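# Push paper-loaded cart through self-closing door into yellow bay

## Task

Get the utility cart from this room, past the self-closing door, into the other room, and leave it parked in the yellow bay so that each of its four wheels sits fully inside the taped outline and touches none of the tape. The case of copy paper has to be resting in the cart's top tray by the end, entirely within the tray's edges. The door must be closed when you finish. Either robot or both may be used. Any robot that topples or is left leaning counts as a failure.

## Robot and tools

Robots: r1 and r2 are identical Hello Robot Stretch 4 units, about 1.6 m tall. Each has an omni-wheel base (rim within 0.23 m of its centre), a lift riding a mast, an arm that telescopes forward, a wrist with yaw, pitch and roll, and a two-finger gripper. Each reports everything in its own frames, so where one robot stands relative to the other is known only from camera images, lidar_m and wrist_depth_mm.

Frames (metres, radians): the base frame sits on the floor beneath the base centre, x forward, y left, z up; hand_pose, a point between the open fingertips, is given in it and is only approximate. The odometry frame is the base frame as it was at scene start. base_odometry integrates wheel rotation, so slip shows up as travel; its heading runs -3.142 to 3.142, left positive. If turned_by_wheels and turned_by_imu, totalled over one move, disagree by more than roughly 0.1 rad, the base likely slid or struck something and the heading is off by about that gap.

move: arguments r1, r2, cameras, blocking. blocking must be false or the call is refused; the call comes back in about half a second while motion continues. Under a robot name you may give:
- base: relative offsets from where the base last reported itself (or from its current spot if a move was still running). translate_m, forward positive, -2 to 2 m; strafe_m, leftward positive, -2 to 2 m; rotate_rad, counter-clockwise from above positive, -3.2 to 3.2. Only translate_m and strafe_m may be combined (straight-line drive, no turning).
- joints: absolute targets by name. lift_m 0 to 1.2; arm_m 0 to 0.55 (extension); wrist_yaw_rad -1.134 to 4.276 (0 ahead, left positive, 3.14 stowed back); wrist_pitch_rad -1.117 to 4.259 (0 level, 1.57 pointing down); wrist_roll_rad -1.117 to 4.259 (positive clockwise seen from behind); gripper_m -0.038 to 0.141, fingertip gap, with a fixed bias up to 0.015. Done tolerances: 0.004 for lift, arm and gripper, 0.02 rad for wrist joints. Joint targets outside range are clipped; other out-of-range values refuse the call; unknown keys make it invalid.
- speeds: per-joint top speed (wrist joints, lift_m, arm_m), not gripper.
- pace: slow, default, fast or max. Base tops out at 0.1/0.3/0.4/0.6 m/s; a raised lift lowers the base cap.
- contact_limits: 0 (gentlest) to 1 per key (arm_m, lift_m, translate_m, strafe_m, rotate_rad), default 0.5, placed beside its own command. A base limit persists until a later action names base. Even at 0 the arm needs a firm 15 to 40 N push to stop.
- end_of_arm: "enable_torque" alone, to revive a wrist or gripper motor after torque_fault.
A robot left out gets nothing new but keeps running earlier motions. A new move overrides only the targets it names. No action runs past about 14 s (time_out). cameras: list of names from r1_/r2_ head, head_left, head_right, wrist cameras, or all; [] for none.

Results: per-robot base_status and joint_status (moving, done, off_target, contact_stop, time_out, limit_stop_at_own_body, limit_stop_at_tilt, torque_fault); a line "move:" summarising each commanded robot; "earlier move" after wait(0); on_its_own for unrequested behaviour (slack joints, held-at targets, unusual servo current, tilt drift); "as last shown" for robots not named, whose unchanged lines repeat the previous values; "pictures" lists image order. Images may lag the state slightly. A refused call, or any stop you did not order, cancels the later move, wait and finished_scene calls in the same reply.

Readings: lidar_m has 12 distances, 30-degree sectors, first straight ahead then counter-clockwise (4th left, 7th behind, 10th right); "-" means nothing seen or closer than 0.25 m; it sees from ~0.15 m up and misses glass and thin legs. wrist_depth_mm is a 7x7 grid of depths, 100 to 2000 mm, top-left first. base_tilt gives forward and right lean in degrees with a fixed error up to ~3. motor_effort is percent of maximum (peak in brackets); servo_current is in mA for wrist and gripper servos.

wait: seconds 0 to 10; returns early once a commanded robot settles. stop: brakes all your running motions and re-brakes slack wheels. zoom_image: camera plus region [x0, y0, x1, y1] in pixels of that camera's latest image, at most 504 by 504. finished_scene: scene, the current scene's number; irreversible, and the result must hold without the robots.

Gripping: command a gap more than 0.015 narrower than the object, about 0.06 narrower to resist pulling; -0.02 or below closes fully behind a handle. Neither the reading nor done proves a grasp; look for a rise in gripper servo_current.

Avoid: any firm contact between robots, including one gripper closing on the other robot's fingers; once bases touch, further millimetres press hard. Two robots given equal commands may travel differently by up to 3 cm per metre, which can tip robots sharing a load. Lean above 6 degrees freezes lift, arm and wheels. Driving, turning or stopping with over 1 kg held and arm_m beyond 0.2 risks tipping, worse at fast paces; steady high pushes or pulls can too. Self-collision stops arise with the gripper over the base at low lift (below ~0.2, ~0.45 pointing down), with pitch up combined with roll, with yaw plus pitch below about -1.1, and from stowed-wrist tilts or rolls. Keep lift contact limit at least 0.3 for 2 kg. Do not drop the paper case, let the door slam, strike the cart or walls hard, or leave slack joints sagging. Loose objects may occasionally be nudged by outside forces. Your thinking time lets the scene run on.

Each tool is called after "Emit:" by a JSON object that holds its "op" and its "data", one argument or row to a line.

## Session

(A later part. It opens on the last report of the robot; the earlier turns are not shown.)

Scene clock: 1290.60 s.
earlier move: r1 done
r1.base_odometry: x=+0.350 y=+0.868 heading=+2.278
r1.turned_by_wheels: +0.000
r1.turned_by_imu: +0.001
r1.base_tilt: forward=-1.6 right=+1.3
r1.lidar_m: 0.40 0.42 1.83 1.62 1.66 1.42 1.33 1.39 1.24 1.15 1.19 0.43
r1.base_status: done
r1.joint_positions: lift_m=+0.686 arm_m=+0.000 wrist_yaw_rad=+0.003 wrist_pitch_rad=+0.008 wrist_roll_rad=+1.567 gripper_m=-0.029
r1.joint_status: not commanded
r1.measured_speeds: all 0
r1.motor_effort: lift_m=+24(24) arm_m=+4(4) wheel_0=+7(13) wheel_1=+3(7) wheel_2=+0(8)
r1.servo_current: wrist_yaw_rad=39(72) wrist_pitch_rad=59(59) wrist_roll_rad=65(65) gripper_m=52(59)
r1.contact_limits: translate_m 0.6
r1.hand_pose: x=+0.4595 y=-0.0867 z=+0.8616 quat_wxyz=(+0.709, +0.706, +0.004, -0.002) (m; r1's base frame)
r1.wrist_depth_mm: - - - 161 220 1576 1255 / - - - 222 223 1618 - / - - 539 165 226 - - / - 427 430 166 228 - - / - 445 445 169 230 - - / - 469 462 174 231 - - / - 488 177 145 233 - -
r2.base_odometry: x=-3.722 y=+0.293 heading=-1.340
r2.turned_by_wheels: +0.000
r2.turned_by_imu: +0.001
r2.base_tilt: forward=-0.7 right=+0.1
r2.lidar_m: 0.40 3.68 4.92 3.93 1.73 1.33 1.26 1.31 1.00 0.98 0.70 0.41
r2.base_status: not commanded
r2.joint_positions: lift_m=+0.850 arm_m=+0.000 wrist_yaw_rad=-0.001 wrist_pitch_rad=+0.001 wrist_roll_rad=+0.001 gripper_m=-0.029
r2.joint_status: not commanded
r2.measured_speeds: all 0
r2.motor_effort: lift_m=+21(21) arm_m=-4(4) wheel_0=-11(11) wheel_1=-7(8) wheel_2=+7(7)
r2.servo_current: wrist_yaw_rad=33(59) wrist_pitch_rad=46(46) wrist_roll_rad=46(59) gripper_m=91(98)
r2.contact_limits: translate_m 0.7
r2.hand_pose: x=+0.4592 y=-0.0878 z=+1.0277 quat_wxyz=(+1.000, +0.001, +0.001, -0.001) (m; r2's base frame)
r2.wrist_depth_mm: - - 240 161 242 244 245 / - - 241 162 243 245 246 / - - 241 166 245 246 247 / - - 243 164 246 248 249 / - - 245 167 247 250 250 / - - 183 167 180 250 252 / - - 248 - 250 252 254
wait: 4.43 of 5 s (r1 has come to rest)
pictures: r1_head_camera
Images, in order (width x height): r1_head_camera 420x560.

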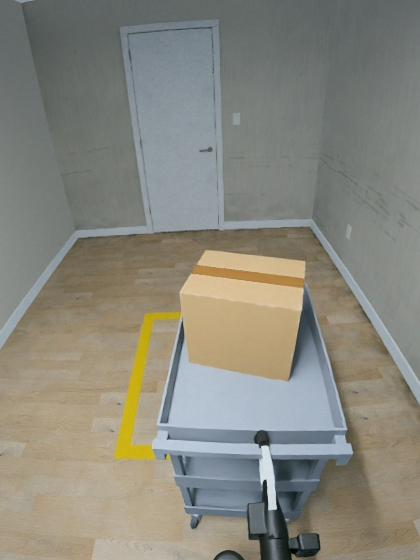

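Emit:
{"op": "move", "data": {
  "r1": {"base":{"translate_m":0.38,"strafe_m":-0.1},"contact_limits":{"translate_m":0.6},"pace":"slow"},
  "blocking": false,
  "cameras": []
}}

Emit:
{"op": "wait", "data": {
  "seconds": 6,
  "cameras": ["r1_head_camera","r1_head_left_camera","r1_head_right_camera"]
}}

Scene clock: 1297.37 s.
move: r1 moving
r1.base_odometry: x=+0.344 y=+0.880 heading=+2.278
r1.turned_by_wheels: +0.001
r1.turned_by_imu: +0.000
r1.base_tilt: forward=-1.6 right=+1.3
r1.lidar_m: 0.40 0.42 2.23 1.61 1.68 1.42 1.34 1.39 1.22 1.13 1.16 0.42
r1.base_status: translate_m moving; strafe_m moving
r1.joint_positions: lift_m=+0.686 arm_m=+0.000 wrist_yaw_rad=+0.003 wrist_pitch_rad=+0.008 wrist_roll_rad=+1.567 gripper_m=-0.029
r1.joint_status: not commanded
r1.measured_speeds: translate_m=+0.049 strafe_m=-0.013 rotate_rad=+0.000 lift_m=+0.000 arm_m=+0.000 wrist_yaw_rad=+0.000 wrist_pitch_rad=+0.000 wrist_roll_rad=+0.000
r1.motor_effort: lift_m=+24(24) arm_m=+4(4) wheel_0=+12(12) wheel_1=+4(5) wheel_2=-7(7)
r1.servo_current: wrist_yaw_rad=59(72) wrist_pitch_rad=46(59) wrist_roll_rad=46(65) gripper_m=52(52)
r1.contact_limits: translate_m 0.6
r1.hand_pose: x=+0.4595 y=-0.0867 z=+0.8616 quat_wxyz=(+0.709, +0.706, +0.004, -0.002) (m; r1's base frame)
r1.wrist_depth_mm: - - - 162 223 1661 1205 / - - - 222 224 1661 - / - - 549 166 226 - - / - 424 427 166 228 - - / - 449 449 169 229 - - / - 466 459 175 232 - - / - 492 177 147 234 - -
r2: as last shown
r2.lidar_m: 0.40 3.69 4.93 3.97 1.72 1.32 1.27 1.33 1.01 0.98 0.69 0.44
r2.motor_effort: lift_m=+21(21) arm_m=-4(4) wheel_0=-11(11) wheel_1=-8(8) wheel_2=+6(7)
r2.servo_current: wrist_yaw_rad=46(52) wrist_pitch_rad=39(39) wrist_roll_rad=46(52) gripper_m=98(98)
r2.contact_limits: translate_m 0.7
r2.wrist_depth_mm: - - 239 161 242 244 244 / - - 242 162 244 245 246 / - - 242 166 245 247 248 / - - 244 164 245 247 248 / - - 245 167 248 249 251 / - - 183 167 181 250 252 / - - 247 - 250 252 254
pictures: none
No camera images: "cameras" was empty.

Scene clock: 1302.03 s.
earlier move: r1 done
r1.base_odometry: x=+0.179 y=+1.222 heading=+2.278
r1.turned_by_wheels: +0.000
r1.turned_by_imu: -0.001
r1.base_tilt: forward=-1.6 right=+1.3
r1.lidar_m: 0.36 0.38 2.09 1.71 1.80 1.79 1.70 1.58 1.10 1.04 1.09 0.43
r1.base_status: done
r1.joint_positions: lift_m=+0.686 arm_m=+0.000 wrist_yaw_rad=+0.003 wrist_pitch_rad=+0.008 wrist_roll_rad=+1.567 gripper_m=-0.029
r1.joint_status: not commanded
r1.measured_speeds: all 0
r1.motor_effort: lift_m=+24(24) arm_m=+4(4) wheel_0=+4(12) wheel_1=+2(7) wheel_2=-2(8)
r1.servo_current: wrist_yaw_rad=59(72) wrist_pitch_rad=46(59) wrist_roll_rad=46(72) gripper_m=52(59)
r1.contact_limits: translate_m 0.6
r1.hand_pose: x=+0.4595 y=-0.0867 z=+0.8616 quat_wxyz=(+0.709, +0.706, +0.004, -0.002) (m; r1's base frame)
r1.wrist_depth_mm: - - - 245 249 258 271 / - - - 245 244 1756 1205 / - - - 240 240 1756 - / - 430 433 236 238 - - / - 439 445 234 236 - - / - 445 445 182 232 - - / - 455 179 147 227 - -
r2.base_odometry: x=-3.722 y=+0.293 heading=-1.340
r2.turned_by_wheels: +0.000
r2.turned_by_imu: +0.001
r2.base_tilt: forward=-0.7 right=+0.1
r2.lidar_m: 0.40 3.69 4.92 3.91 1.73 1.31 1.27 1.34 1.02 0.98 0.70 0.41
r2.base_status: not commanded
r2.joint_positions: lift_m=+0.850 arm_m=+0.000 wrist_yaw_rad=-0.001 wrist_pitch_rad=+0.001 wrist_roll_rad=+0.001 gripper_m=-0.029
r2.joint_status: not commanded
r2.measured_speeds: all 0
r2.motor_effort: lift_m=+21(21) arm_m=-4(4) wheel_0=-11(11) wheel_1=-8(8) wheel_2=+6(7)
r2.servo_current: wrist_yaw_rad=46(59) wrist_pitch_rad=39(46) wrist_roll_rad=46(65) gripper_m=98(104)
r2.contact_limits: translate_m 0.7
r2.hand_pose: x=+0.4592 y=-0.0878 z=+1.0277 quat_wxyz=(+1.000, +0.001, +0.001, -0.001) (m; r2's base frame)
r2.wrist_depth_mm: - - 239 161 241 243 245 / - - 241 162 243 244 246 / - - 242 166 245 246 248 / - - 243 164 245 248 248 / - - 245 167 247 250 251 / - - 183 167 180 250 250 / - - 247 - 251 251 253
wait: 4.67 of 6 s (r1 has come to rest)
pictures: r1_head_camera, r1_head_left_camera, r1_head_right_camera
Images, in order (width x height): r1_head_camera 420x560, r1_head_left_camera 420x672, r1_head_right_camera 420x672.

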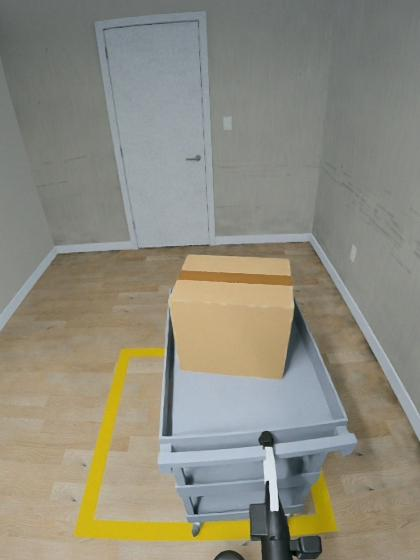

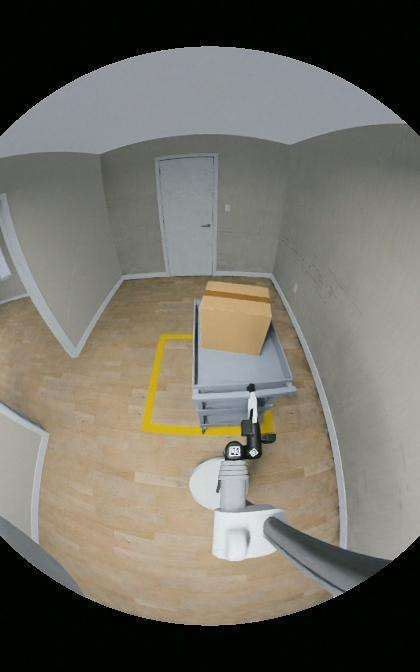

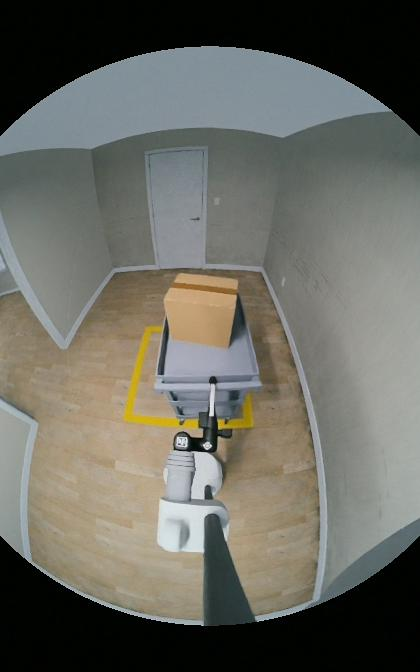

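Emit:
{"op": "zoom_image", "data": {
  "camera": "r1_head_camera",
  "region": [60, 330, 400, 560]
}}

Emit:
{"op": "zoom_image", "data": {
  "camera": "r1_head_right_camera",
  "region": [100, 250, 300, 450]
}}

Scaled by 1.482 from the camera's 420x560 image, which has a finer 600x800 frame.

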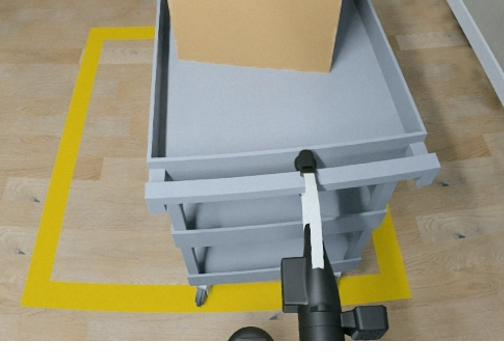

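Scaled by 2.520 from the camera's 420x672 image, which has a finer 600x960 frame.

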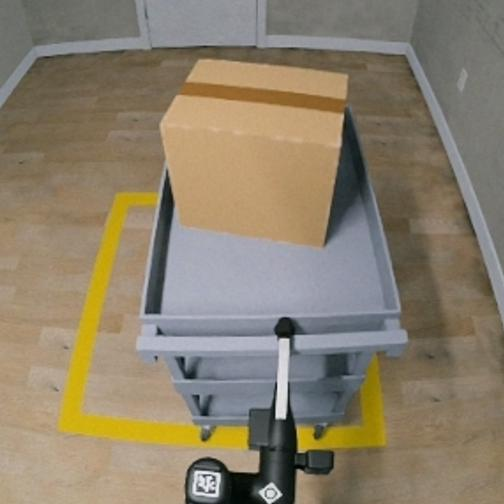

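Emit:
{"op": "move", "data": {
  "r1": {"base":{"translate_m":0.2,"strafe_m":0.02},"contact_limits":{"translate_m":0.6},"pace":"slow"},
  "blocking": false,
  "cameras": []
}}

Emit:
{"op": "wait", "data": {
  "seconds": 4,
  "cameras": ["r1_head_camera","r1_head_left_camera","r1_head_right_camera"]
}}

Emit:
{"op": "zoom_image", "data": {
  "camera": "r1_head_right_camera",
  "region": [100, 250, 300, 450]
}}

Emit:
{"op": "zoom_image", "data": {
  "camera": "r1_head_left_camera",
  "region": [120, 260, 320, 460]
}}

Scene clock: 1316.47 s.
move: r1 moving
r1.base_odometry: x=+0.170 y=+1.230 heading=+2.278
r1.turned_by_wheels: +0.000
r1.turned_by_imu: -0.001
r1.base_tilt: forward=-1.6 right=+1.3
r1.lidar_m: 0.37 0.40 2.06 1.73 1.77 1.82 1.70 1.58 1.12 1.03 1.08 0.42
r1.base_status: translate_m moving; strafe_m moving
r1.joint_positions: lift_m=+0.686 arm_m=+0.000 wrist_yaw_rad=+0.002 wrist_pitch_rad=+0.008 wrist_roll_rad=+1.567 gripper_m=-0.029
r1.joint_status: not commanded
r1.measured_speeds: translate_m=+0.049 strafe_m=+0.005 rotate_rad=+0.001 lift_m=+0.000 arm_m=+0.000 wrist_yaw_rad=-0.012 wrist_pitch_rad=+0.000 wrist_roll_rad=+0.000
r1.motor_effort: lift_m=+24(24) arm_m=+4(4) wheel_0=+5(8) wheel_1=+6(8) wheel_2=-7(8)
r1.servo_current: wrist_yaw_rad=52(65) wrist_pitch_rad=59(59) wrist_roll_rad=33(59) gripper_m=46(52)
r1.contact_limits: translate_m 0.6
r1.hand_pose: x=+0.4594 y=-0.0868 z=+0.8616 quat_wxyz=(+0.709, +0.706, +0.003, -0.002) (m; r1's base frame)
r1.wrist_depth_mm: - - - 187 252 263 264 / - - - 246 248 1756 1229 / - - - 242 243 1756 - / - 436 436 237 238 - - / - 439 439 175 235 - - / - 445 442 182 230 - - / - 449 180 147 226 - -
r2: as last shown
r2.turned_by_imu: +0.002
r2.base_tilt: forward=-0.6 right=+0.1
r2.lidar_m: 0.39 3.70 4.93 3.95 1.72 1.31 1.28 1.33 1.02 0.99 0.72 0.44
r2.motor_effort: lift_m=+21(21) arm_m=-4(4) wheel_0=-11(11) wheel_1=-7(8) wheel_2=+7(7)
r2.servo_current: wrist_yaw_rad=52(59) wrist_pitch_rad=46(46) wrist_roll_rad=46(46) gripper_m=91(98)
r2.contact_limits: translate_m 0.7
r2.wrist_depth_mm: - - 240 161 242 243 245 / - - 240 162 244 244 247 / - - 242 166 245 246 248 / - - 244 164 246 247 249 / - - 245 167 247 249 250 / - - 183 167 180 251 251 / - - 247 - 251 252 252
pictures: none
No camera images: "cameras" was empty.

Scene clock: 1319.27 s.
earlier move: r1 done
r1.base_odometry: x=+0.034 y=+1.361 heading=+2.278
r1.turned_by_wheels: -0.001
r1.turned_by_imu: -0.002
r1.base_tilt: forward=-1.6 right=+1.3
r1.lidar_m: 0.37 0.41 1.97 1.70 1.77 2.02 1.90 1.61 1.11 1.06 1.06 0.45
r1.base_status: done
r1.joint_positions: lift_m=+0.686 arm_m=+0.000 wrist_yaw_rad=-0.005 wrist_pitch_rad=+0.008 wrist_roll_rad=+1.567 gripper_m=-0.029
r1.joint_status: not commanded
r1.measured_speeds: all 0
r1.motor_effort: lift_m=+24(24) arm_m=+4(4) wheel_0=+1(9) wheel_1=+2(8) wheel_2=-6(12)
r1.servo_current: wrist_yaw_rad=39(72) wrist_pitch_rad=46(59) wrist_roll_rad=33(72) gripper_m=46(59)
r1.contact_limits: translate_m 0.6
r1.hand_pose: x=+0.4588 y=-0.0890 z=+0.8616 quat_wxyz=(+0.709, +0.706, +0.001, -0.005) (m; r1's base frame)
r1.wrist_depth_mm: - - - 184 248 267 281 / - - - 243 244 1756 1229 / - - - 239 240 1756 - / - 433 436 236 237 - - / - 439 442 231 234 - - / - 449 187 175 231 - - / - 452 182 155 227 - -
r2.base_odometry: x=-3.722 y=+0.293 heading=-1.340
r2.turned_by_wheels: +0.000
r2.turned_by_imu: +0.000
r2.base_tilt: forward=-0.6 right=+0.1
r2.lidar_m: 0.39 3.69 4.93 3.95 1.73 1.31 1.25 1.33 1.01 0.97 0.72 0.43
r2.base_status: not commanded
r2.joint_positions: lift_m=+0.850 arm_m=+0.000 wrist_yaw_rad=-0.001 wrist_pitch_rad=+0.001 wrist_roll_rad=+0.001 gripper_m=-0.029
r2.joint_status: not commanded
r2.measured_speeds: all 0
r2.motor_effort: lift_m=+21(21) arm_m=-4(4) wheel_0=-11(11) wheel_1=-7(8) wheel_2=+6(7)
r2.servo_current: wrist_yaw_rad=39(59) wrist_pitch_rad=33(52) wrist_roll_rad=39(59) gripper_m=91(104)
r2.contact_limits: translate_m 0.7
r2.hand_pose: x=+0.4592 y=-0.0878 z=+1.0277 quat_wxyz=(+1.000, +0.001, +0.001, -0.001) (m; r2's base frame)
r2.wrist_depth_mm: - - 239 161 242 244 245 / - - 241 162 243 245 247 / - - 242 166 245 245 247 / - - 243 164 246 249 249 / - - 245 167 248 248 249 / - - 183 167 180 249 252 / - - 247 - 251 252 253
wait: 2.80 of 4 s (r1 has come to rest)
pictures: r1_head_camera, r1_head_left_camera, r1_head_right_camera
Images, in order (width x height): r1_head_camera 420x560, r1_head_left_camera 420x672, r1_head_right_camera 420x672.

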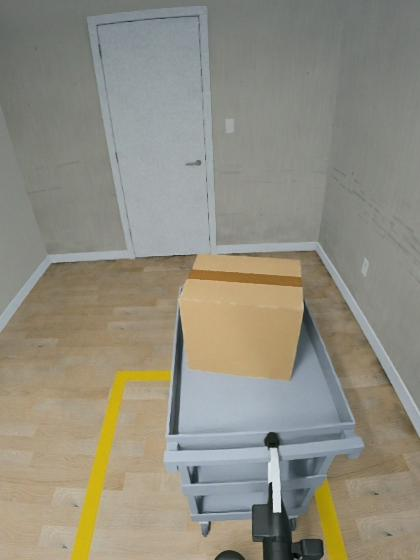

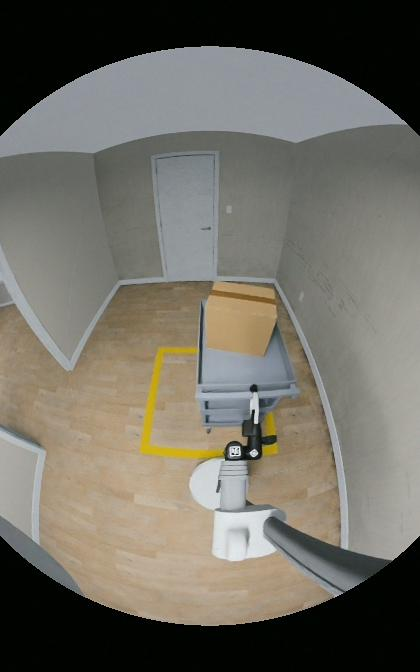

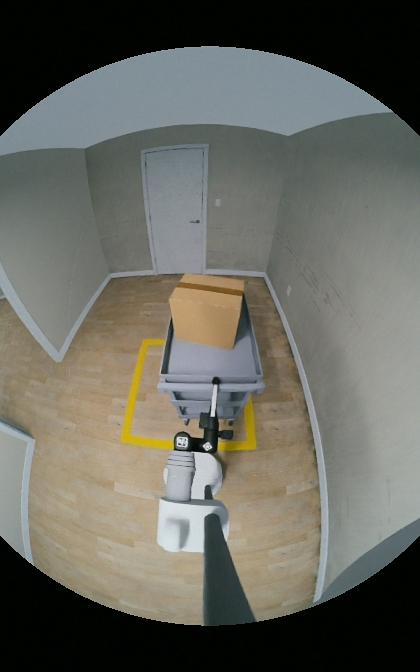

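Scaled by 2.520 from the camera's 420x672 image, which has a finer 600x960 frame.

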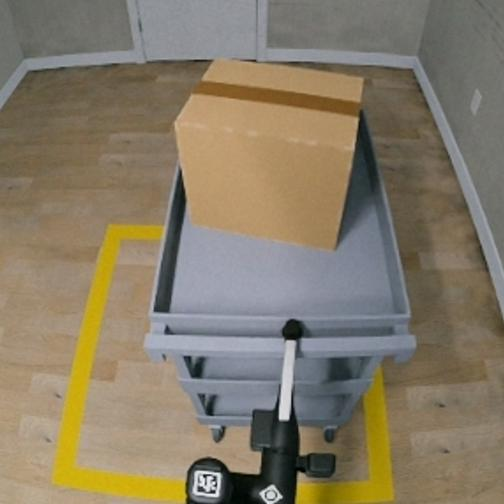

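Scaled by 2.520 from the camera's 420x672 image, which has a finer 600x960 frame.

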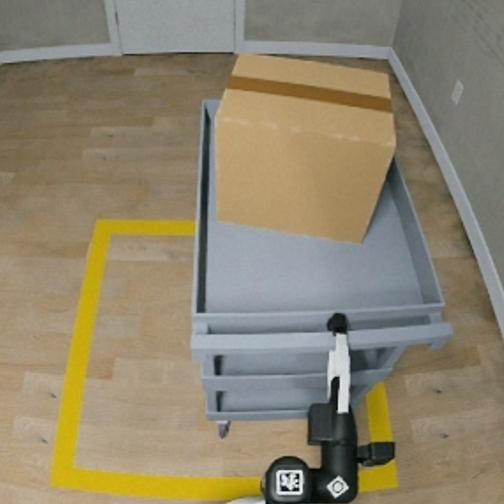

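Emit:
{"op": "move", "data": {
  "r1": {"base":{"translate_m":-0.045},"contact_limits":{"translate_m":0.6},"pace":"slow"},
  "blocking": false,
  "cameras": []
}}

Emit:
{"op": "wait", "data": {
  "seconds": 2,
  "cameras": []
}}

Emit:
{"op": "move", "data": {
  "r1": {"joints":{"gripper_m":0.1}},
  "blocking": false,
  "cameras": []
}}

Emit:
{"op": "wait", "data": {
  "seconds": 3,
  "cameras": []
}}

Emit:
{"op": "move", "data": {
  "r1": {"base":{"translate_m":-0.3},"pace":"slow"},
  "blocking": false,
  "cameras": []
}}

Emit:
{"op": "wait", "data": {
  "seconds": 5,
  "cameras": ["r1_head_camera","r1_head_left_camera","r1_head_right_camera","r1_wrist_camera"]
}}

Scene clock: 1336.70 s.
move: r1 moving
r1.base_odometry: x=+0.042 y=+1.352 heading=+2.277
r1.turned_by_wheels: -0.001
r1.turned_by_imu: -0.002
r1.base_tilt: forward=-1.6 right=+1.3
r1.lidar_m: 0.38 0.39 1.97 1.72 1.77 2.01 1.87 1.63 1.13 1.05 1.10 0.44
r1.base_status: translate_m moving
r1.joint_positions: lift_m=+0.686 arm_m=+0.000 wrist_yaw_rad=-0.004 wrist_pitch_rad=+0.008 wrist_roll_rad=+1.567 gripper_m=-0.029
r1.joint_status: not commanded
r1.measured_speeds: translate_m=-0.048 strafe_m=+0.000 rotate_rad=-0.001 lift_m=+0.000 arm_m=+0.000 wrist_yaw_rad=+0.000 wrist_pitch_rad=+0.000 wrist_roll_rad=+0.000
r1.motor_effort: lift_m=+24(24) arm_m=-4(4) wheel_0=-9(9) wheel_1=-5(7) wheel_2=+7(9)
r1.servo_current: wrist_yaw_rad=52(72) wrist_pitch_rad=59(59) wrist_roll_rad=52(59) gripper_m=46(52)
r1.contact_limits: translate_m 0.6
r1.hand_pose: x=+0.4589 y=-0.0887 z=+0.8616 quat_wxyz=(+0.709, +0.706, +0.001, -0.004) (m; r1's base frame)
r1.wrist_depth_mm: - - - 183 245 270 282 / - - - 244 243 1756 1182 / - - - 239 240 1756 - / - 433 436 236 238 - - / - 439 442 232 234 - - / - 445 445 175 231 - - / - 455 183 156 228 - -
r2: as last shown
r2.turned_by_imu: +0.002
r2.base_tilt: forward=-0.7 right=+0.1
r2.lidar_m: 0.41 3.70 4.94 3.93 1.72 1.31 1.27 1.35 1.02 0.97 0.68 0.39
r2.motor_effort: lift_m=+21(21) arm_m=-4(4) wheel_0=-10(11) wheel_1=-7(8) wheel_2=+6(7)
r2.servo_current: wrist_yaw_rad=46(52) wrist_pitch_rad=46(46) wrist_roll_rad=52(59) gripper_m=91(98)
r2.contact_limits: translate_m 0.7
r2.wrist_depth_mm: - - 240 161 241 243 245 / - - 240 162 244 245 246 / - - 242 166 245 247 249 / - - 244 164 246 248 249 / - - 245 167 247 249 250 / - - 183 166 181 251 251 / - - 247 - 250 252 253
pictures: none
No camera images: "cameras" was empty.

Scene clock: 1337.83 s.
earlier move: r1 done
r1.base_odometry: x=+0.063 y=+1.327 heading=+2.277
r1.turned_by_wheels: +0.000
r1.turned_by_imu: +0.000
r1.base_tilt: forward=-1.6 right=+1.3
r1.lidar_m: 0.38 0.38 1.94 1.72 1.78 1.97 1.86 1.60 1.13 1.04 1.10 0.44
r1.base_status: done
r1.joint_positions: lift_m=+0.686 arm_m=+0.000 wrist_yaw_rad=-0.004 wrist_pitch_rad=+0.008 wrist_roll_rad=+1.567 gripper_m=-0.029
r1.joint_status: not commanded
r1.measured_speeds: all 0
r1.motor_effort: lift_m=+24(24) arm_m=-4(4) wheel_0=-6(11) wheel_1=-4(8) wheel_2=+2(9)
r1.servo_current: wrist_yaw_rad=46(72) wrist_pitch_rad=59(59) wrist_roll_rad=20(72) gripper_m=59(59)
r1.contact_limits: translate_m 0.6
r1.hand_pose: x=+0.4589 y=-0.0887 z=+0.8616 quat_wxyz=(+0.709, +0.706, +0.001, -0.004) (m; r1's base frame)
r1.wrist_depth_mm: - - - 184 247 268 279 / - - - 243 244 1661 1229 / - - - 240 239 1661 - / - 436 436 236 236 - - / - 436 442 232 234 - - / - 452 445 175 230 - - / - 452 182 156 227 - -
r2.base_odometry: x=-3.722 y=+0.293 heading=-1.340
r2.turned_by_wheels: +0.000
r2.turned_by_imu: +0.000
r2.base_tilt: forward=-0.7 right=+0.1
r2.lidar_m: 0.39 3.69 4.97 3.94 1.73 1.30 1.27 1.30 1.02 0.97 0.69 0.40
r2.base_status: not commanded
r2.joint_positions: lift_m=+0.850 arm_m=+0.000 wrist_yaw_rad=-0.001 wrist_pitch_rad=+0.001 wrist_roll_rad=+0.001 gripper_m=-0.029
r2.joint_status: not commanded
r2.measured_speeds: all 0
r2.motor_effort: lift_m=+21(21) arm_m=-4(4) wheel_0=-10(11) wheel_1=-7(8) wheel_2=+6(7)
r2.servo_current: wrist_yaw_rad=46(59) wrist_pitch_rad=33(46) wrist_roll_rad=46(59) gripper_m=91(98)
r2.contact_limits: translate_m 0.7
r2.hand_pose: x=+0.4592 y=-0.0878 z=+1.0277 quat_wxyz=(+1.000, +0.001, +0.001, -0.001) (m; r2's base frame)
r2.wrist_depth_mm: - - 240 161 241 245 245 / - - 241 162 244 245 247 / - - 243 166 244 247 247 / - - 244 164 246 248 248 / - - 245 167 247 249 250 / - - 184 167 181 250 251 / - - 247 - 250 251 253
wait: 1.13 of 2 s (r1 has come to rest)
pictures: none
No camera images: "cameras" was empty.

Scene clock: 1338.33 s.
move: r1 moving
r1.base_odometry: x=+0.063 y=+1.327 heading=+2.277
r1.turned_by_wheels: +0.000
r1.turned_by_imu: +0.000
r1.base_tilt: forward=-1.6 right=+1.3
r1.lidar_m: 0.39 0.40 1.99 1.72 1.75 1.97 1.85 1.59 1.12 1.04 1.08 0.44
r1.base_status: not commanded
r1.joint_positions: lift_m=+0.686 arm_m=+0.000 wrist_yaw_rad=-0.004 wrist_pitch_rad=+0.008 wrist_roll_rad=+1.567 gripper_m=-0.004
r1.joint_status: gripper_m moving
r1.measured_speeds: translate_m=+0.000 strafe_m=+0.000 rotate_rad=+0.001 lift_m=+0.000 arm_m=+0.000 wrist_yaw_rad=+0.000 wrist_pitch_rad=+0.000 wrist_roll_rad=+0.000
r1.motor_effort: lift_m=+24(24) arm_m=-1(4) wheel_0=-6(7) wheel_1=-3(4) wheel_2=-1(2)
r1.servo_current: wrist_yaw_rad=65(65) wrist_pitch_rad=52(59) wrist_roll_rad=52(59) gripper_m=78(78)
r1.contact_limits: translate_m 0.6
r1.hand_pose: x=+0.4589 y=-0.0887 z=+0.8616 quat_wxyz=(+0.709, +0.706, +0.001, -0.004) (m; r1's base frame)
r1.wrist_depth_mm: - - - 187 251 266 281 / - - - 247 246 1708 1229 / - - - 243 244 1756 - / - 436 436 238 241 - - / - 445 442 177 236 - - / - 452 452 181 235 - - / - 455 183 152 230 - -
r2: as last shown
r2.base_tilt: forward=-0.6 right=+0.1
r2.lidar_m: 0.41 3.70 4.93 3.97 1.72 1.32 1.26 1.34 0.99 0.98 0.68 0.43
r2.motor_effort: lift_m=+21(21) arm_m=-4(4) wheel_0=-11(11) wheel_1=-7(8) wheel_2=+6(7)
r2.servo_current: wrist_yaw_rad=59(59) wrist_pitch_rad=46(46) wrist_roll_rad=59(59) gripper_m=98(98)
r2.contact_limits: translate_m 0.7
r2.wrist_depth_mm: - - 239 161 242 243 245 / - - 240 162 243 245 246 / - - 242 167 244 245 248 / - - 244 164 247 247 248 / - - 245 167 248 250 250 / - - 183 167 181 250 252 / - - 249 - 251 251 254
pictures: none
No camera images: "cameras" was empty.

Scene clock: 1339.83 s.
earlier move: r1 done
r1.base_odometry: x=+0.063 y=+1.327 heading=+2.277
r1.turned_by_wheels: +0.000
r1.turned_by_imu: +0.000
r1.base_tilt: forward=-1.6 right=+1.3
r1.lidar_m: 0.36 0.39 1.99 1.70 1.79 1.96 1.85 1.63 1.12 1.05 1.09 0.43
r1.base_status: not commanded
r1.joint_positions: lift_m=+0.686 arm_m=+0.000 wrist_yaw_rad=-0.004 wrist_pitch_rad=+0.008 wrist_roll_rad=+1.567 gripper_m=+0.100
r1.joint_status: all done
r1.measured_speeds: all 0
r1.motor_effort: lift_m=+24(24) arm_m=+4(4) wheel_0=-6(7) wheel_1=-3(4) wheel_2=-1(2)
r1.servo_current: wrist_yaw_rad=52(72) wrist_pitch_rad=52(65) wrist_roll_rad=52(65) gripper_m=39(111)
r1.contact_limits: translate_m 0.6
r1.hand_pose: x=+0.4589 y=-0.0887 z=+0.8616 quat_wxyz=(+0.709, +0.706, +0.001, -0.004) (m; r1's base frame)
r1.wrist_depth_mm: - - - 189 252 268 281 / - - - 247 249 1708 1229 / - - - 245 246 1618 - / - 439 439 242 243 - - / - 449 449 180 239 - - / - 455 452 185 236 - - / - 459 160 174 180 - -
r2.base_odometry: x=-3.722 y=+0.293 heading=-1.340
r2.turned_by_wheels: +0.000
r2.turned_by_imu: +0.000
r2.base_tilt: forward=-0.7 right=+0.1
r2.lidar_m: 0.38 3.66 4.93 3.96 1.69 1.32 1.27 1.32 1.01 0.98 0.70 0.43
r2.base_status: not commanded
r2.joint_positions: lift_m=+0.850 arm_m=+0.000 wrist_yaw_rad=-0.001 wrist_pitch_rad=+0.001 wrist_roll_rad=+0.001 gripper_m=-0.029
r2.joint_status: not commanded
r2.measured_speeds: all 0
r2.motor_effort: lift_m=+21(21) arm_m=-4(4) wheel_0=-11(11) wheel_1=-7(8) wheel_2=+7(7)
r2.servo_current: wrist_yaw_rad=39(59) wrist_pitch_rad=33(52) wrist_roll_rad=46(59) gripper_m=91(98)
r2.contact_limits: translate_m 0.7
r2.hand_pose: x=+0.4592 y=-0.0878 z=+1.0277 quat_wxyz=(+1.000, +0.001, +0.001, -0.001) (m; r2's base frame)
r2.wrist_depth_mm: - - 240 161 242 244 245 / - - 240 162 243 245 245 / - - 242 166 246 247 248 / - - 243 164 247 248 249 / - - 245 167 247 248 250 / - - 183 167 181 250 253 / - - 247 - 250 251 253
wait: 1.50 of 3 s (r1 has come to rest)
pictures: none
No camera images: "cameras" was empty.

Scene clock: 1340.33 s.
move: r1 moving
r1.base_odometry: x=+0.072 y=+1.317 heading=+2.277
r1.turned_by_wheels: +0.000
r1.turned_by_imu: +0.000
r1.base_tilt: forward=-1.6 right=+1.3
r1.lidar_m: 0.39 0.42 1.99 1.71 1.78 1.98 1.85 1.60 1.12 1.04 1.10 0.45
r1.base_status: translate_m moving
r1.joint_positions: lift_m=+0.686 arm_m=+0.000 wrist_yaw_rad=-0.003 wrist_pitch_rad=+0.003 wrist_roll_rad=+1.567 gripper_m=+0.100
r1.joint_status: not commanded
r1.measured_speeds: translate_m=-0.051 strafe_m=-0.001 rotate_rad=+0.002 lift_m=+0.000 arm_m=+0.000 wrist_yaw_rad=+0.001 wrist_pitch_rad=+0.000 wrist_roll_rad=+0.000
r1.motor_effort: lift_m=+22(24) arm_m=+4(4) wheel_0=-4(7) wheel_1=-6(6) wheel_2=+7(8)
r1.servo_current: wrist_yaw_rad=59(59) wrist_pitch_rad=39(52) wrist_roll_rad=46(52) gripper_m=39(46)
r1.hand_pose: x=+0.4590 y=-0.0882 z=+0.8632 quat_wxyz=(+0.709, +0.706, +0.000, -0.002) (m; r1's base frame)
r1.wrist_depth_mm: - - - 254 256 1464 1229 / - - - 253 254 1756 - / - - - 251 251 - - / - 449 449 249 250 - - / - 459 459 246 246 - - / - 469 217 185 211 - - / - 473 484 143 243 - -
r2: as last shown
r2.base_tilt: forward=-0.6 right=+0.0
r2.lidar_m: 0.39 3.72 4.92 3.92 1.71 1.31 1.28 1.32 1.01 0.98 0.71 0.40
r2.servo_current: wrist_yaw_rad=52(59) wrist_pitch_rad=39(46) wrist_roll_rad=33(52) gripper_m=91(98)
r2.contact_limits: translate_m 0.7
r2.wrist_depth_mm: - - 240 161 242 243 244 / - - 241 162 243 244 247 / - - 243 166 244 246 248 / - - 244 164 246 248 249 / - - 245 167 248 249 250 / - - 183 167 180 251 253 / - - 247 - 251 251 253
pictures: none
No camera images: "cameras" was empty.

Scene clock: 1344.10 s.
earlier move: r1 done
r1.base_odometry: x=+0.258 y=+1.098 heading=+2.277
r1.turned_by_wheels: +0.000
r1.turned_by_imu: +0.000
r1.base_tilt: forward=-1.5 right=+1.3
r1.lidar_m: 0.66 2.55 2.12 1.67 1.74 1.66 1.56 1.62 1.14 1.07 1.10 0.72
r1.base_status: done
r1.joint_positions: lift_m=+0.686 arm_m=+0.000 wrist_yaw_rad=-0.003 wrist_pitch_rad=+0.003 wrist_roll_rad=+1.567 gripper_m=+0.100
r1.joint_status: not commanded
r1.measured_speeds: all 0
r1.motor_effort: lift_m=+21(24) arm_m=+4(4) wheel_0=-3(9) wheel_1=-2(7) wheel_2=+2(8)
r1.servo_current: wrist_yaw_rad=39(78) wrist_pitch_rad=39(59) wrist_roll_rad=52(72) gripper_m=46(52)
r1.hand_pose: x=+0.4590 y=-0.0882 z=+0.8632 quat_wxyz=(+0.709, +0.706, +0.000, -0.002) (m; r1's base frame)
r1.wrist_depth_mm: - - - - - 1661 1229 / - - - - - 1397 1118 / - - - - - - 549 / - - 750 535 - - 539 / - - 750 535 - - 530 / - - 216 759 193 - 530 / - - - 144 - 699 521
r2.base_odometry: x=-3.722 y=+0.293 heading=-1.340
r2.turned_by_wheels: +0.000
r2.turned_by_imu: +0.001
r2.base_tilt: forward=-0.6 right=+0.1
r2.lidar_m: 0.39 3.67 4.90 3.95 1.71 1.33 1.27 1.32 1.01 0.98 0.69 0.42
r2.base_status: not commanded
r2.joint_positions: lift_m=+0.850 arm_m=+0.000 wrist_yaw_rad=-0.001 wrist_pitch_rad=+0.001 wrist_roll_rad=+0.001 gripper_m=-0.029
r2.joint_status: not commanded
r2.measured_speeds: all 0
r2.motor_effort: lift_m=+21(21) arm_m=-4(4) wheel_0=-11(12) wheel_1=-7(8) wheel_2=+6(7)
r2.servo_current: wrist_yaw_rad=59(59) wrist_pitch_rad=39(46) wrist_roll_rad=39(59) gripper_m=98(104)
r2.contact_limits: translate_m 0.7
r2.hand_pose: x=+0.4592 y=-0.0878 z=+1.0277 quat_wxyz=(+1.000, +0.001, +0.001, -0.001) (m; r2's base frame)
r2.wrist_depth_mm: - - 240 161 241 243 246 / - - 241 163 244 244 247 / - - 242 166 246 247 248 / - - 243 164 245 249 249 / - - 244 167 248 249 250 / - - 184 166 180 251 251 / - - 248 - 250 252 252
wait: 3.77 of 5 s (r1 has come to rest)
pictures: r1_head_camera, r1_head_left_camera, r1_head_right_camera, r1_wrist_camera
Images, in order (width x height): r1_head_camera 420x560, r1_head_left_camera 420x672, r1_head_right_camera 420x672, r1_wrist_camera 616x392.

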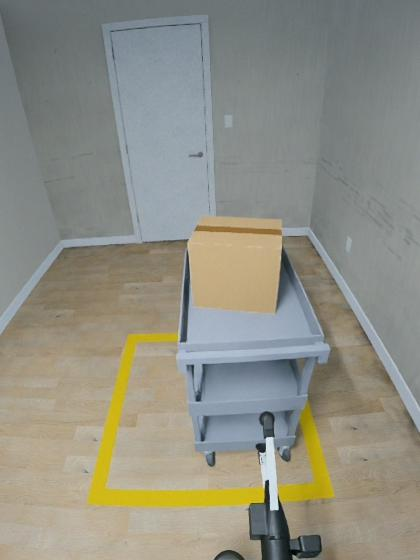

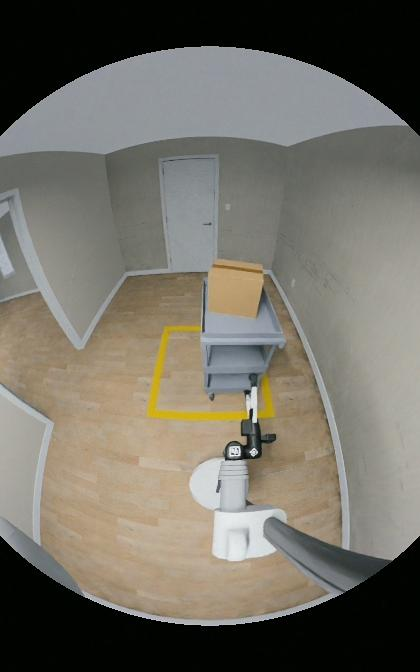

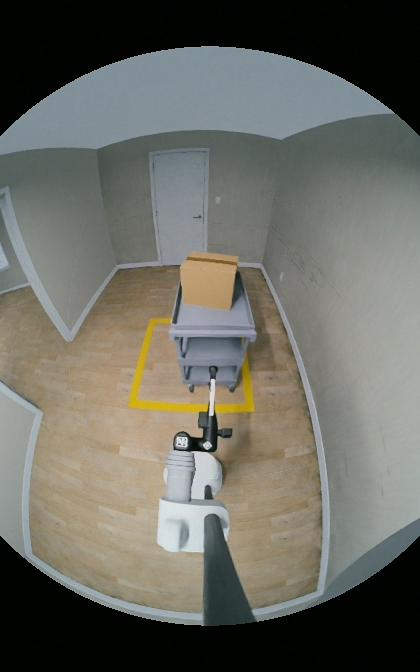

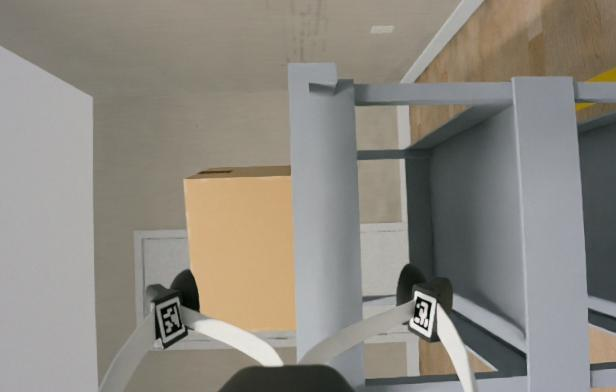

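Emit:
{"op": "move", "data": {
  "r1": {"base":{"translate_m":-0.05,"strafe_m":0.5}},
  "r2": {"joints":{"gripper_m":0.14}},
  "blocking": false,
  "cameras": []
}}

Emit:
{"op": "wait", "data": {
  "seconds": 0.4,
  "cameras": []
}}

Emit:
{"op": "move", "data": {
  "r2": {"base":{"translate_m":-0.3}},
  "blocking": false,
  "cameras": []
}}

Emit:
{"op": "wait", "data": {
  "seconds": 6,
  "cameras": ["r1_head_camera"]
}}

Emit:
{"op": "zoom_image", "data": {
  "camera": "r1_head_camera",
  "region": [60, 200, 420, 520]
}}

Emit:
{"op": "wait", "data": {
  "seconds": 1,
  "cameras": ["r1_head_left_camera","r2_head_camera","r2_head_left_camera"]
}}

Scene clock: 1358.93 s.
move: r1 moving; r2 moving
r1.base_odometry: x=+0.234 y=+1.074 heading=+2.277
r1.turned_by_wheels: +0.000
r1.turned_by_imu: -0.001
r1.base_tilt: forward=-1.6 right=+1.3
r1.lidar_m: 0.66 2.51 2.12 1.65 1.73 1.65 1.56 1.61 1.17 1.09 1.14 0.71
r1.base_status: translate_m moving; strafe_m moving
r1.joint_positions: lift_m=+0.686 arm_m=+0.000 wrist_yaw_rad=-0.003 wrist_pitch_rad=+0.003 wrist_roll_rad=+1.567 gripper_m=+0.100
r1.joint_status: not commanded
r1.measured_speeds: translate_m=-0.013 strafe_m=+0.133 rotate_rad=-0.003 lift_m=+0.000 arm_m=+0.000 wrist_yaw_rad=+0.000 wrist_pitch_rad=+0.000 wrist_roll_rad=+0.000
r1.motor_effort: lift_m=+21(22) arm_m=+4(4) wheel_0=-12(12) wheel_1=+8(9) wheel_2=+2(4)
r1.servo_current: wrist_yaw_rad=39(59) wrist_pitch_rad=46(52) wrist_roll_rad=33(65) gripper_m=46(46)
r1.hand_pose: x=+0.4590 y=-0.0882 z=+0.8632 quat_wxyz=(+0.709, +0.706, +0.000, -0.002) (m; r1's base frame)
r1.wrist_depth_mm: - - - - - 1756 1205 / - - - 539 - 569 554 / - - - 544 - - 549 / - - 741 539 - - 544 / - - 759 535 - - 535 / - - 216 768 192 - 530 / - - - 144 - 137 530
r2.base_odometry: x=-3.722 y=+0.293 heading=-1.340
r2.turned_by_wheels: +0.000
r2.turned_by_imu: +0.002
r2.base_tilt: forward=-0.6 right=+0.1
r2.lidar_m: 0.40 3.68 4.93 3.95 1.73 1.31 1.28 1.30 0.99 0.98 0.71 0.49
r2.base_status: not commanded
r2.joint_positions: lift_m=+0.850 arm_m=+0.000 wrist_yaw_rad=-0.001 wrist_pitch_rad=+0.001 wrist_roll_rad=+0.001 gripper_m=-0.003
r2.joint_status: gripper_m moving
r2.measured_speeds: all 0
r2.motor_effort: lift_m=+21(21) arm_m=-4(4) wheel_0=-10(11) wheel_1=-7(8) wheel_2=+7(7)
r2.servo_current: wrist_yaw_rad=46(52) wrist_pitch_rad=39(46) wrist_roll_rad=39(52) gripper_m=98(111)
r2.contact_limits: translate_m 0.7
r2.hand_pose: x=+0.4592 y=-0.0878 z=+1.0277 quat_wxyz=(+1.000, +0.001, +0.001, -0.001) (m; r2's base frame)
r2.wrist_depth_mm: - - 244 167 245 248 249 / - - 245 169 247 248 250 / - - 247 170 247 250 252 / - - 249 168 250 251 253 / - - 250 170 252 252 255 / - - 249 173 184 255 254 / - - 252 - 254 256 256
pictures: none
No camera images: "cameras" was empty.

Scene clock: 1359.33 s.
earlier move: r1 moving; r2 moving
r1.base_odometry: x=+0.181 y=+1.018 heading=+2.277
r1.turned_by_wheels: +0.000
r1.turned_by_imu: +0.001
r1.base_tilt: forward=-1.5 right=+1.3
r1.lidar_m: 0.66 2.36 2.05 1.56 1.65 1.66 1.55 1.62 1.25 1.17 1.22 0.71
r1.base_status: translate_m moving; strafe_m moving
r1.joint_positions: lift_m=+0.686 arm_m=+0.000 wrist_yaw_rad=-0.003 wrist_pitch_rad=+0.003 wrist_roll_rad=+1.567 gripper_m=+0.100
r1.joint_status: not commanded
r1.measured_speeds: translate_m=-0.024 strafe_m=+0.241 rotate_rad=+0.000 lift_m=+0.000 arm_m=+0.000 wrist_yaw_rad=+0.000 wrist_pitch_rad=+0.000 wrist_roll_rad=+0.000
r1.motor_effort: lift_m=+21(22) arm_m=+4(4) wheel_0=-8(12) wheel_1=+8(10) wheel_2=+3(4)
r1.servo_current: wrist_yaw_rad=46(59) wrist_pitch_rad=33(52) wrist_roll_rad=52(65) gripper_m=39(46)
r1.hand_pose: x=+0.4590 y=-0.0882 z=+0.8632 quat_wxyz=(+0.709, +0.706, +0.000, -0.002) (m; r1's base frame)
r1.wrist_depth_mm: - - - 559 569 574 564 / - - - - - 732 559 / - - 750 544 - - 549 / - - 759 539 - - 544 / - - 788 539 - - 535 / - - 214 - 193 - 539 / - - - 144 - 1808 1255
r2.base_odometry: x=-3.722 y=+0.293 heading=-1.340
r2.turned_by_wheels: +0.000
r2.turned_by_imu: +0.000
r2.base_tilt: forward=-0.7 right=+0.1
r2.lidar_m: 0.44 3.69 4.94 3.95 1.69 1.31 1.27 1.31 1.03 0.96 0.70 0.51
r2.base_status: not commanded
r2.joint_positions: lift_m=+0.850 arm_m=+0.000 wrist_yaw_rad=-0.001 wrist_pitch_rad=+0.001 wrist_roll_rad=+0.001 gripper_m=+0.042
r2.joint_status: gripper_m moving
r2.measured_speeds: translate_m=+0.000 strafe_m=+0.000 rotate_rad=+0.001 lift_m=+0.000 arm_m=+0.000 wrist_yaw_rad=+0.007 wrist_pitch_rad=+0.000 wrist_roll_rad=+0.000
r2.motor_effort: lift_m=+21(21) arm_m=-4(4) wheel_0=-8(11) wheel_1=-7(8) wheel_2=+6(7)
r2.servo_current: wrist_yaw_rad=46(52) wrist_pitch_rad=46(46) wrist_roll_rad=46(52) gripper_m=98(124)
r2.contact_limits: translate_m 0.7
r2.hand_pose: x=+0.4592 y=-0.0878 z=+1.0277 quat_wxyz=(+1.000, +0.001, +0.001, -0.001) (m; r2's base frame)
r2.wrist_depth_mm: - - 263 185 260 259 257 / - - 265 186 262 259 259 / - - 265 187 264 263 262 / - - 267 189 265 264 262 / - - 270 190 266 264 264 / - - 200 187 191 266 266 / - - 273 - 268 268 267
wait: 0.40 s; no rest
pictures: none
No camera images: "cameras" was empty.

Scene clock: 1359.83 s.
earlier move: r1 moving; r2 moving
move: r2 moving
r1.base_odometry: x=+0.080 y=+0.913 heading=+2.277
r1.turned_by_wheels: +0.000
r1.turned_by_imu: +0.001
r1.base_tilt: forward=-1.6 right=+1.3
r1.lidar_m: 0.72 2.15 1.96 1.44 1.50 1.62 1.55 1.59 1.41 1.32 1.34 0.75
r1.base_status: translate_m moving; strafe_m moving
r1.joint_positions: lift_m=+0.686 arm_m=+0.000 wrist_yaw_rad=-0.003 wrist_pitch_rad=+0.003 wrist_roll_rad=+1.567 gripper_m=+0.100
r1.joint_status: not commanded
r1.measured_speeds: translate_m=-0.030 strafe_m=+0.299 rotate_rad=+0.000 lift_m=+0.000 arm_m=+0.000 wrist_yaw_rad=+0.000 wrist_pitch_rad=+0.000 wrist_roll_rad=+0.000
r1.motor_effort: lift_m=+21(22) arm_m=+4(4) wheel_0=-7(11) wheel_1=+6(10) wheel_2=+3(4)
r1.servo_current: wrist_yaw_rad=65(65) wrist_pitch_rad=46(52) wrist_roll_rad=46(59) gripper_m=46(46)
r1.hand_pose: x=+0.4590 y=-0.0882 z=+0.8632 quat_wxyz=(+0.709, +0.706, +0.000, -0.002) (m; r1's base frame)
r1.wrist_depth_mm: - - - - - - - / - - 759 559 - - 564 / - - 778 559 - - 554 / - - 798 544 - - 559 / - - - - - 1756 1255 / - - 214 - 198 1618 1281 / - - - 144 - 1808 1336
r2.base_odometry: x=-3.729 y=+0.324 heading=-1.340
r2.turned_by_wheels: +0.000
r2.turned_by_imu: +0.000
r2.base_tilt: forward=-0.7 right=+0.0
r2.lidar_m: 0.54 3.72 4.93 3.88 1.66 1.28 1.24 1.32 1.02 0.96 0.83 0.63
r2.base_status: translate_m moving
r2.joint_positions: lift_m=+0.850 arm_m=+0.000 wrist_yaw_rad=+0.000 wrist_pitch_rad=+0.001 wrist_roll_rad=+0.001 gripper_m=+0.097
r2.joint_status: gripper_m moving
r2.measured_speeds: translate_m=-0.121 strafe_m=-0.001 rotate_rad=-0.005 lift_m=+0.000 arm_m=+0.000 wrist_yaw_rad=+0.000 wrist_pitch_rad=+0.000 wrist_roll_rad=+0.000
r2.motor_effort: lift_m=+21(21) arm_m=-4(4) wheel_0=-5(13) wheel_1=-9(9) wheel_2=+12(13)
r2.servo_current: wrist_yaw_rad=46(52) wrist_pitch_rad=33(46) wrist_roll_rad=46(52) gripper_m=104(124)
r2.hand_pose: x=+0.4593 y=-0.0875 z=+1.0277 quat_wxyz=(+1.000, +0.001, +0.001, +0.000) (m; r2's base frame)
r2.wrist_depth_mm: - - - 366 362 353 345 / - - - 366 364 355 349 / - - - 370 368 357 351 / - - - 373 368 359 351 / - - - 377 370 359 353 / - - 195 304 193 364 357 / - - - - 373 368 357
pictures: none
No camera images: "cameras" was empty.

Scene clock: 1361.50 s.
earlier move: r1 done; r2 moving
r1.base_odometry: x=-0.090 y=+0.736 heading=+2.277
r1.turned_by_wheels: +0.000
r1.turned_by_imu: +0.001
r1.base_tilt: forward=-1.6 right=+1.3
r1.lidar_m: 1.26 1.79 1.62 1.20 1.24 1.60 1.52 1.59 1.65 1.55 1.07 0.82
r1.base_status: done
r1.joint_positions: lift_m=+0.686 arm_m=+0.000 wrist_yaw_rad=-0.003 wrist_pitch_rad=+0.003 wrist_roll_rad=+1.567 gripper_m=+0.100
r1.joint_status: not commanded
r1.measured_speeds: all 0
r1.motor_effort: lift_m=+21(22) arm_m=+4(4) wheel_0=+0(11) wheel_1=+0(10) wheel_2=+3(4)
r1.servo_current: wrist_yaw_rad=46(65) wrist_pitch_rad=39(52) wrist_roll_rad=59(59) gripper_m=46(52)
r1.hand_pose: x=+0.4590 y=-0.0882 z=+0.8632 quat_wxyz=(+0.709, +0.706, +0.000, -0.002) (m; r1's base frame)
r1.wrist_depth_mm: - - 820 574 - - - / - - 866 820 - - - / - - - - - 1756 1182 / - - - - - 1808 1255 / - - - - - 1808 1255 / - - 216 - 198 1537 1255 / - - - 144 - 1808 1229
r2.base_odometry: x=-3.790 y=+0.585 heading=-1.340
r2.turned_by_wheels: +0.000
r2.turned_by_imu: +0.000
r2.base_tilt: forward=-0.7 right=+0.1
r2.lidar_m: 1.30 4.01 4.97 3.03 1.31 1.01 0.98 1.02 0.98 0.95 1.03 1.22
r2.base_status: translate_m moving
r2.joint_positions: lift_m=+0.850 arm_m=+0.000 wrist_yaw_rad=+0.000 wrist_pitch_rad=+0.001 wrist_roll_rad=+0.001 gripper_m=+0.140
r2.joint_status: all done
r2.measured_speeds: translate_m=-0.010 strafe_m=+0.000 rotate_rad=+0.000 lift_m=+0.000 arm_m=+0.000 wrist_yaw_rad=+0.000 wrist_pitch_rad=+0.000 wrist_roll_rad=+0.000
r2.motor_effort: lift_m=+21(21) arm_m=-4(4) wheel_0=+0(13) wheel_1=-3(10) wheel_2=+5(13)
r2.servo_current: wrist_yaw_rad=59(59) wrist_pitch_rad=46(46) wrist_roll_rad=46(59) gripper_m=52(124)
r2.hand_pose: x=+0.4593 y=-0.0875 z=+1.0277 quat_wxyz=(+1.000, +0.001, +0.001, +0.000) (m; r2's base frame)
r2.wrist_depth_mm: - - - - - - - / - - - - - - - / - - - - - - - / - - - - - - - / - - - - 1042 - - / - - - - 187 182 - / - - - - - - -
wait: 1.67 of 6 s (r1 has come to rest)
pictures: r1_head_camera
Images, in order (width x height): r1_head_camera 420x560.

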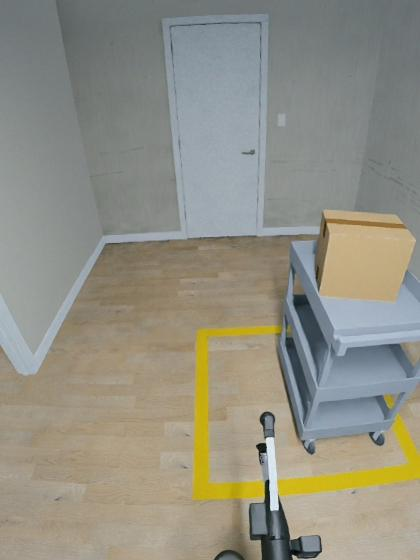

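Scaled by 1.400 from the camera's 420x560 image, which has a finer 600x800 frame.

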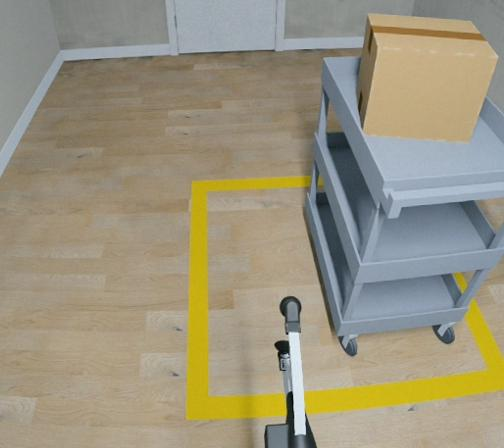

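Scene clock: 1361.83 s.
earlier move: r2 done
r1.base_odometry: x=-0.090 y=+0.736 heading=+2.277
r1.turned_by_wheels: +0.000
r1.turned_by_imu: +0.000
r1.base_tilt: forward=-1.6 right=+1.3
r1.lidar_m: 1.27 1.80 1.54 1.20 1.23 1.64 1.53 1.61 1.67 1.57 1.08 0.81
r1.base_status: done
r1.joint_positions: lift_m=+0.686 arm_m=+0.000 wrist_yaw_rad=-0.003 wrist_pitch_rad=+0.003 wrist_roll_rad=+1.567 gripper_m=+0.100
r1.joint_status: not commanded
r1.measured_speeds: all 0
r1.motor_effort: lift_m=+21(22) arm_m=+4(4) wheel_0=+0(11) wheel_1=+0(10) wheel_2=+3(4)
r1.servo_current: wrist_yaw_rad=52(65) wrist_pitch_rad=33(52) wrist_roll_rad=46(59) gripper_m=39(52)
r1.hand_pose: x=+0.4590 y=-0.0882 z=+0.8632 quat_wxyz=(+0.709, +0.706, +0.000, -0.002) (m; r1's base frame)
r1.wrist_depth_mm: - - 820 809 - - - / - - 842 809 - - - / - - - - - 1808 1182 / - - - - - 1808 1255 / - - - - - 1756 1255 / - - 213 - 198 1537 1255 / - - - 144 - 1863 1255
r2.base_odometry: x=-3.790 y=+0.585 heading=-1.340
r2.turned_by_wheels: +0.000
r2.turned_by_imu: +0.000
r2.base_tilt: forward=-0.7 right=+0.1
r2.lidar_m: 1.41 4.00 4.94 3.02 1.29 1.01 0.96 1.03 0.98 0.96 1.04 1.28
r2.base_status: done
r2.joint_positions: lift_m=+0.850 arm_m=+0.000 wrist_yaw_rad=+0.000 wrist_pitch_rad=+0.001 wrist_roll_rad=+0.001 gripper_m=+0.140
r2.joint_status: all done
r2.measured_speeds: all 0
r2.motor_effort: lift_m=+21(21) arm_m=-4(4) wheel_0=-2(13) wheel_1=-2(10) wheel_2=+3(13)
r2.servo_current: wrist_yaw_rad=26(59) wrist_pitch_rad=39(46) wrist_roll_rad=46(65) gripper_m=59(124)
r2.hand_pose: x=+0.4593 y=-0.0875 z=+1.0277 quat_wxyz=(+1.000, +0.001, +0.001, +0.000) (m; r2's base frame)
r2.wrist_depth_mm: - - - - - - - / - - - - 1205 - - / - - - - 1205 - - / - - - - 1255 - - / - - - - - - - / - - - - 196 182 - / - - - - - - -
wait: 0.33 of 1 s (r2 has come to rest)
pictures: r1_head_left_camera, r2_head_camera, r2_head_left_camera
Images, in order (width x height): r1_head_left_camera 420x672, r2_head_camera 420x560, r2_head_left_camera 420x672.

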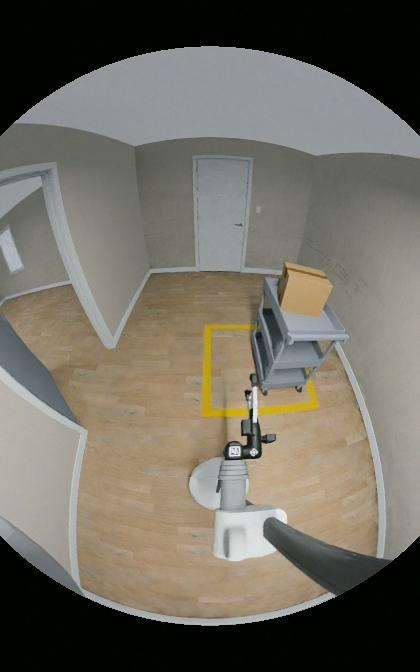

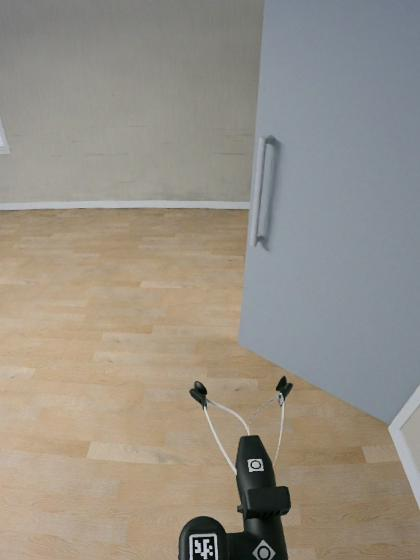

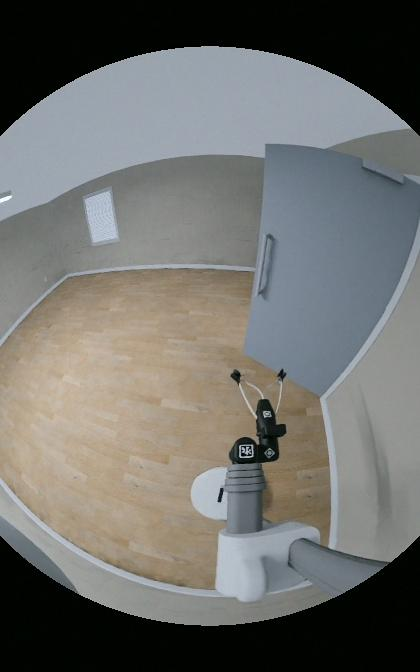

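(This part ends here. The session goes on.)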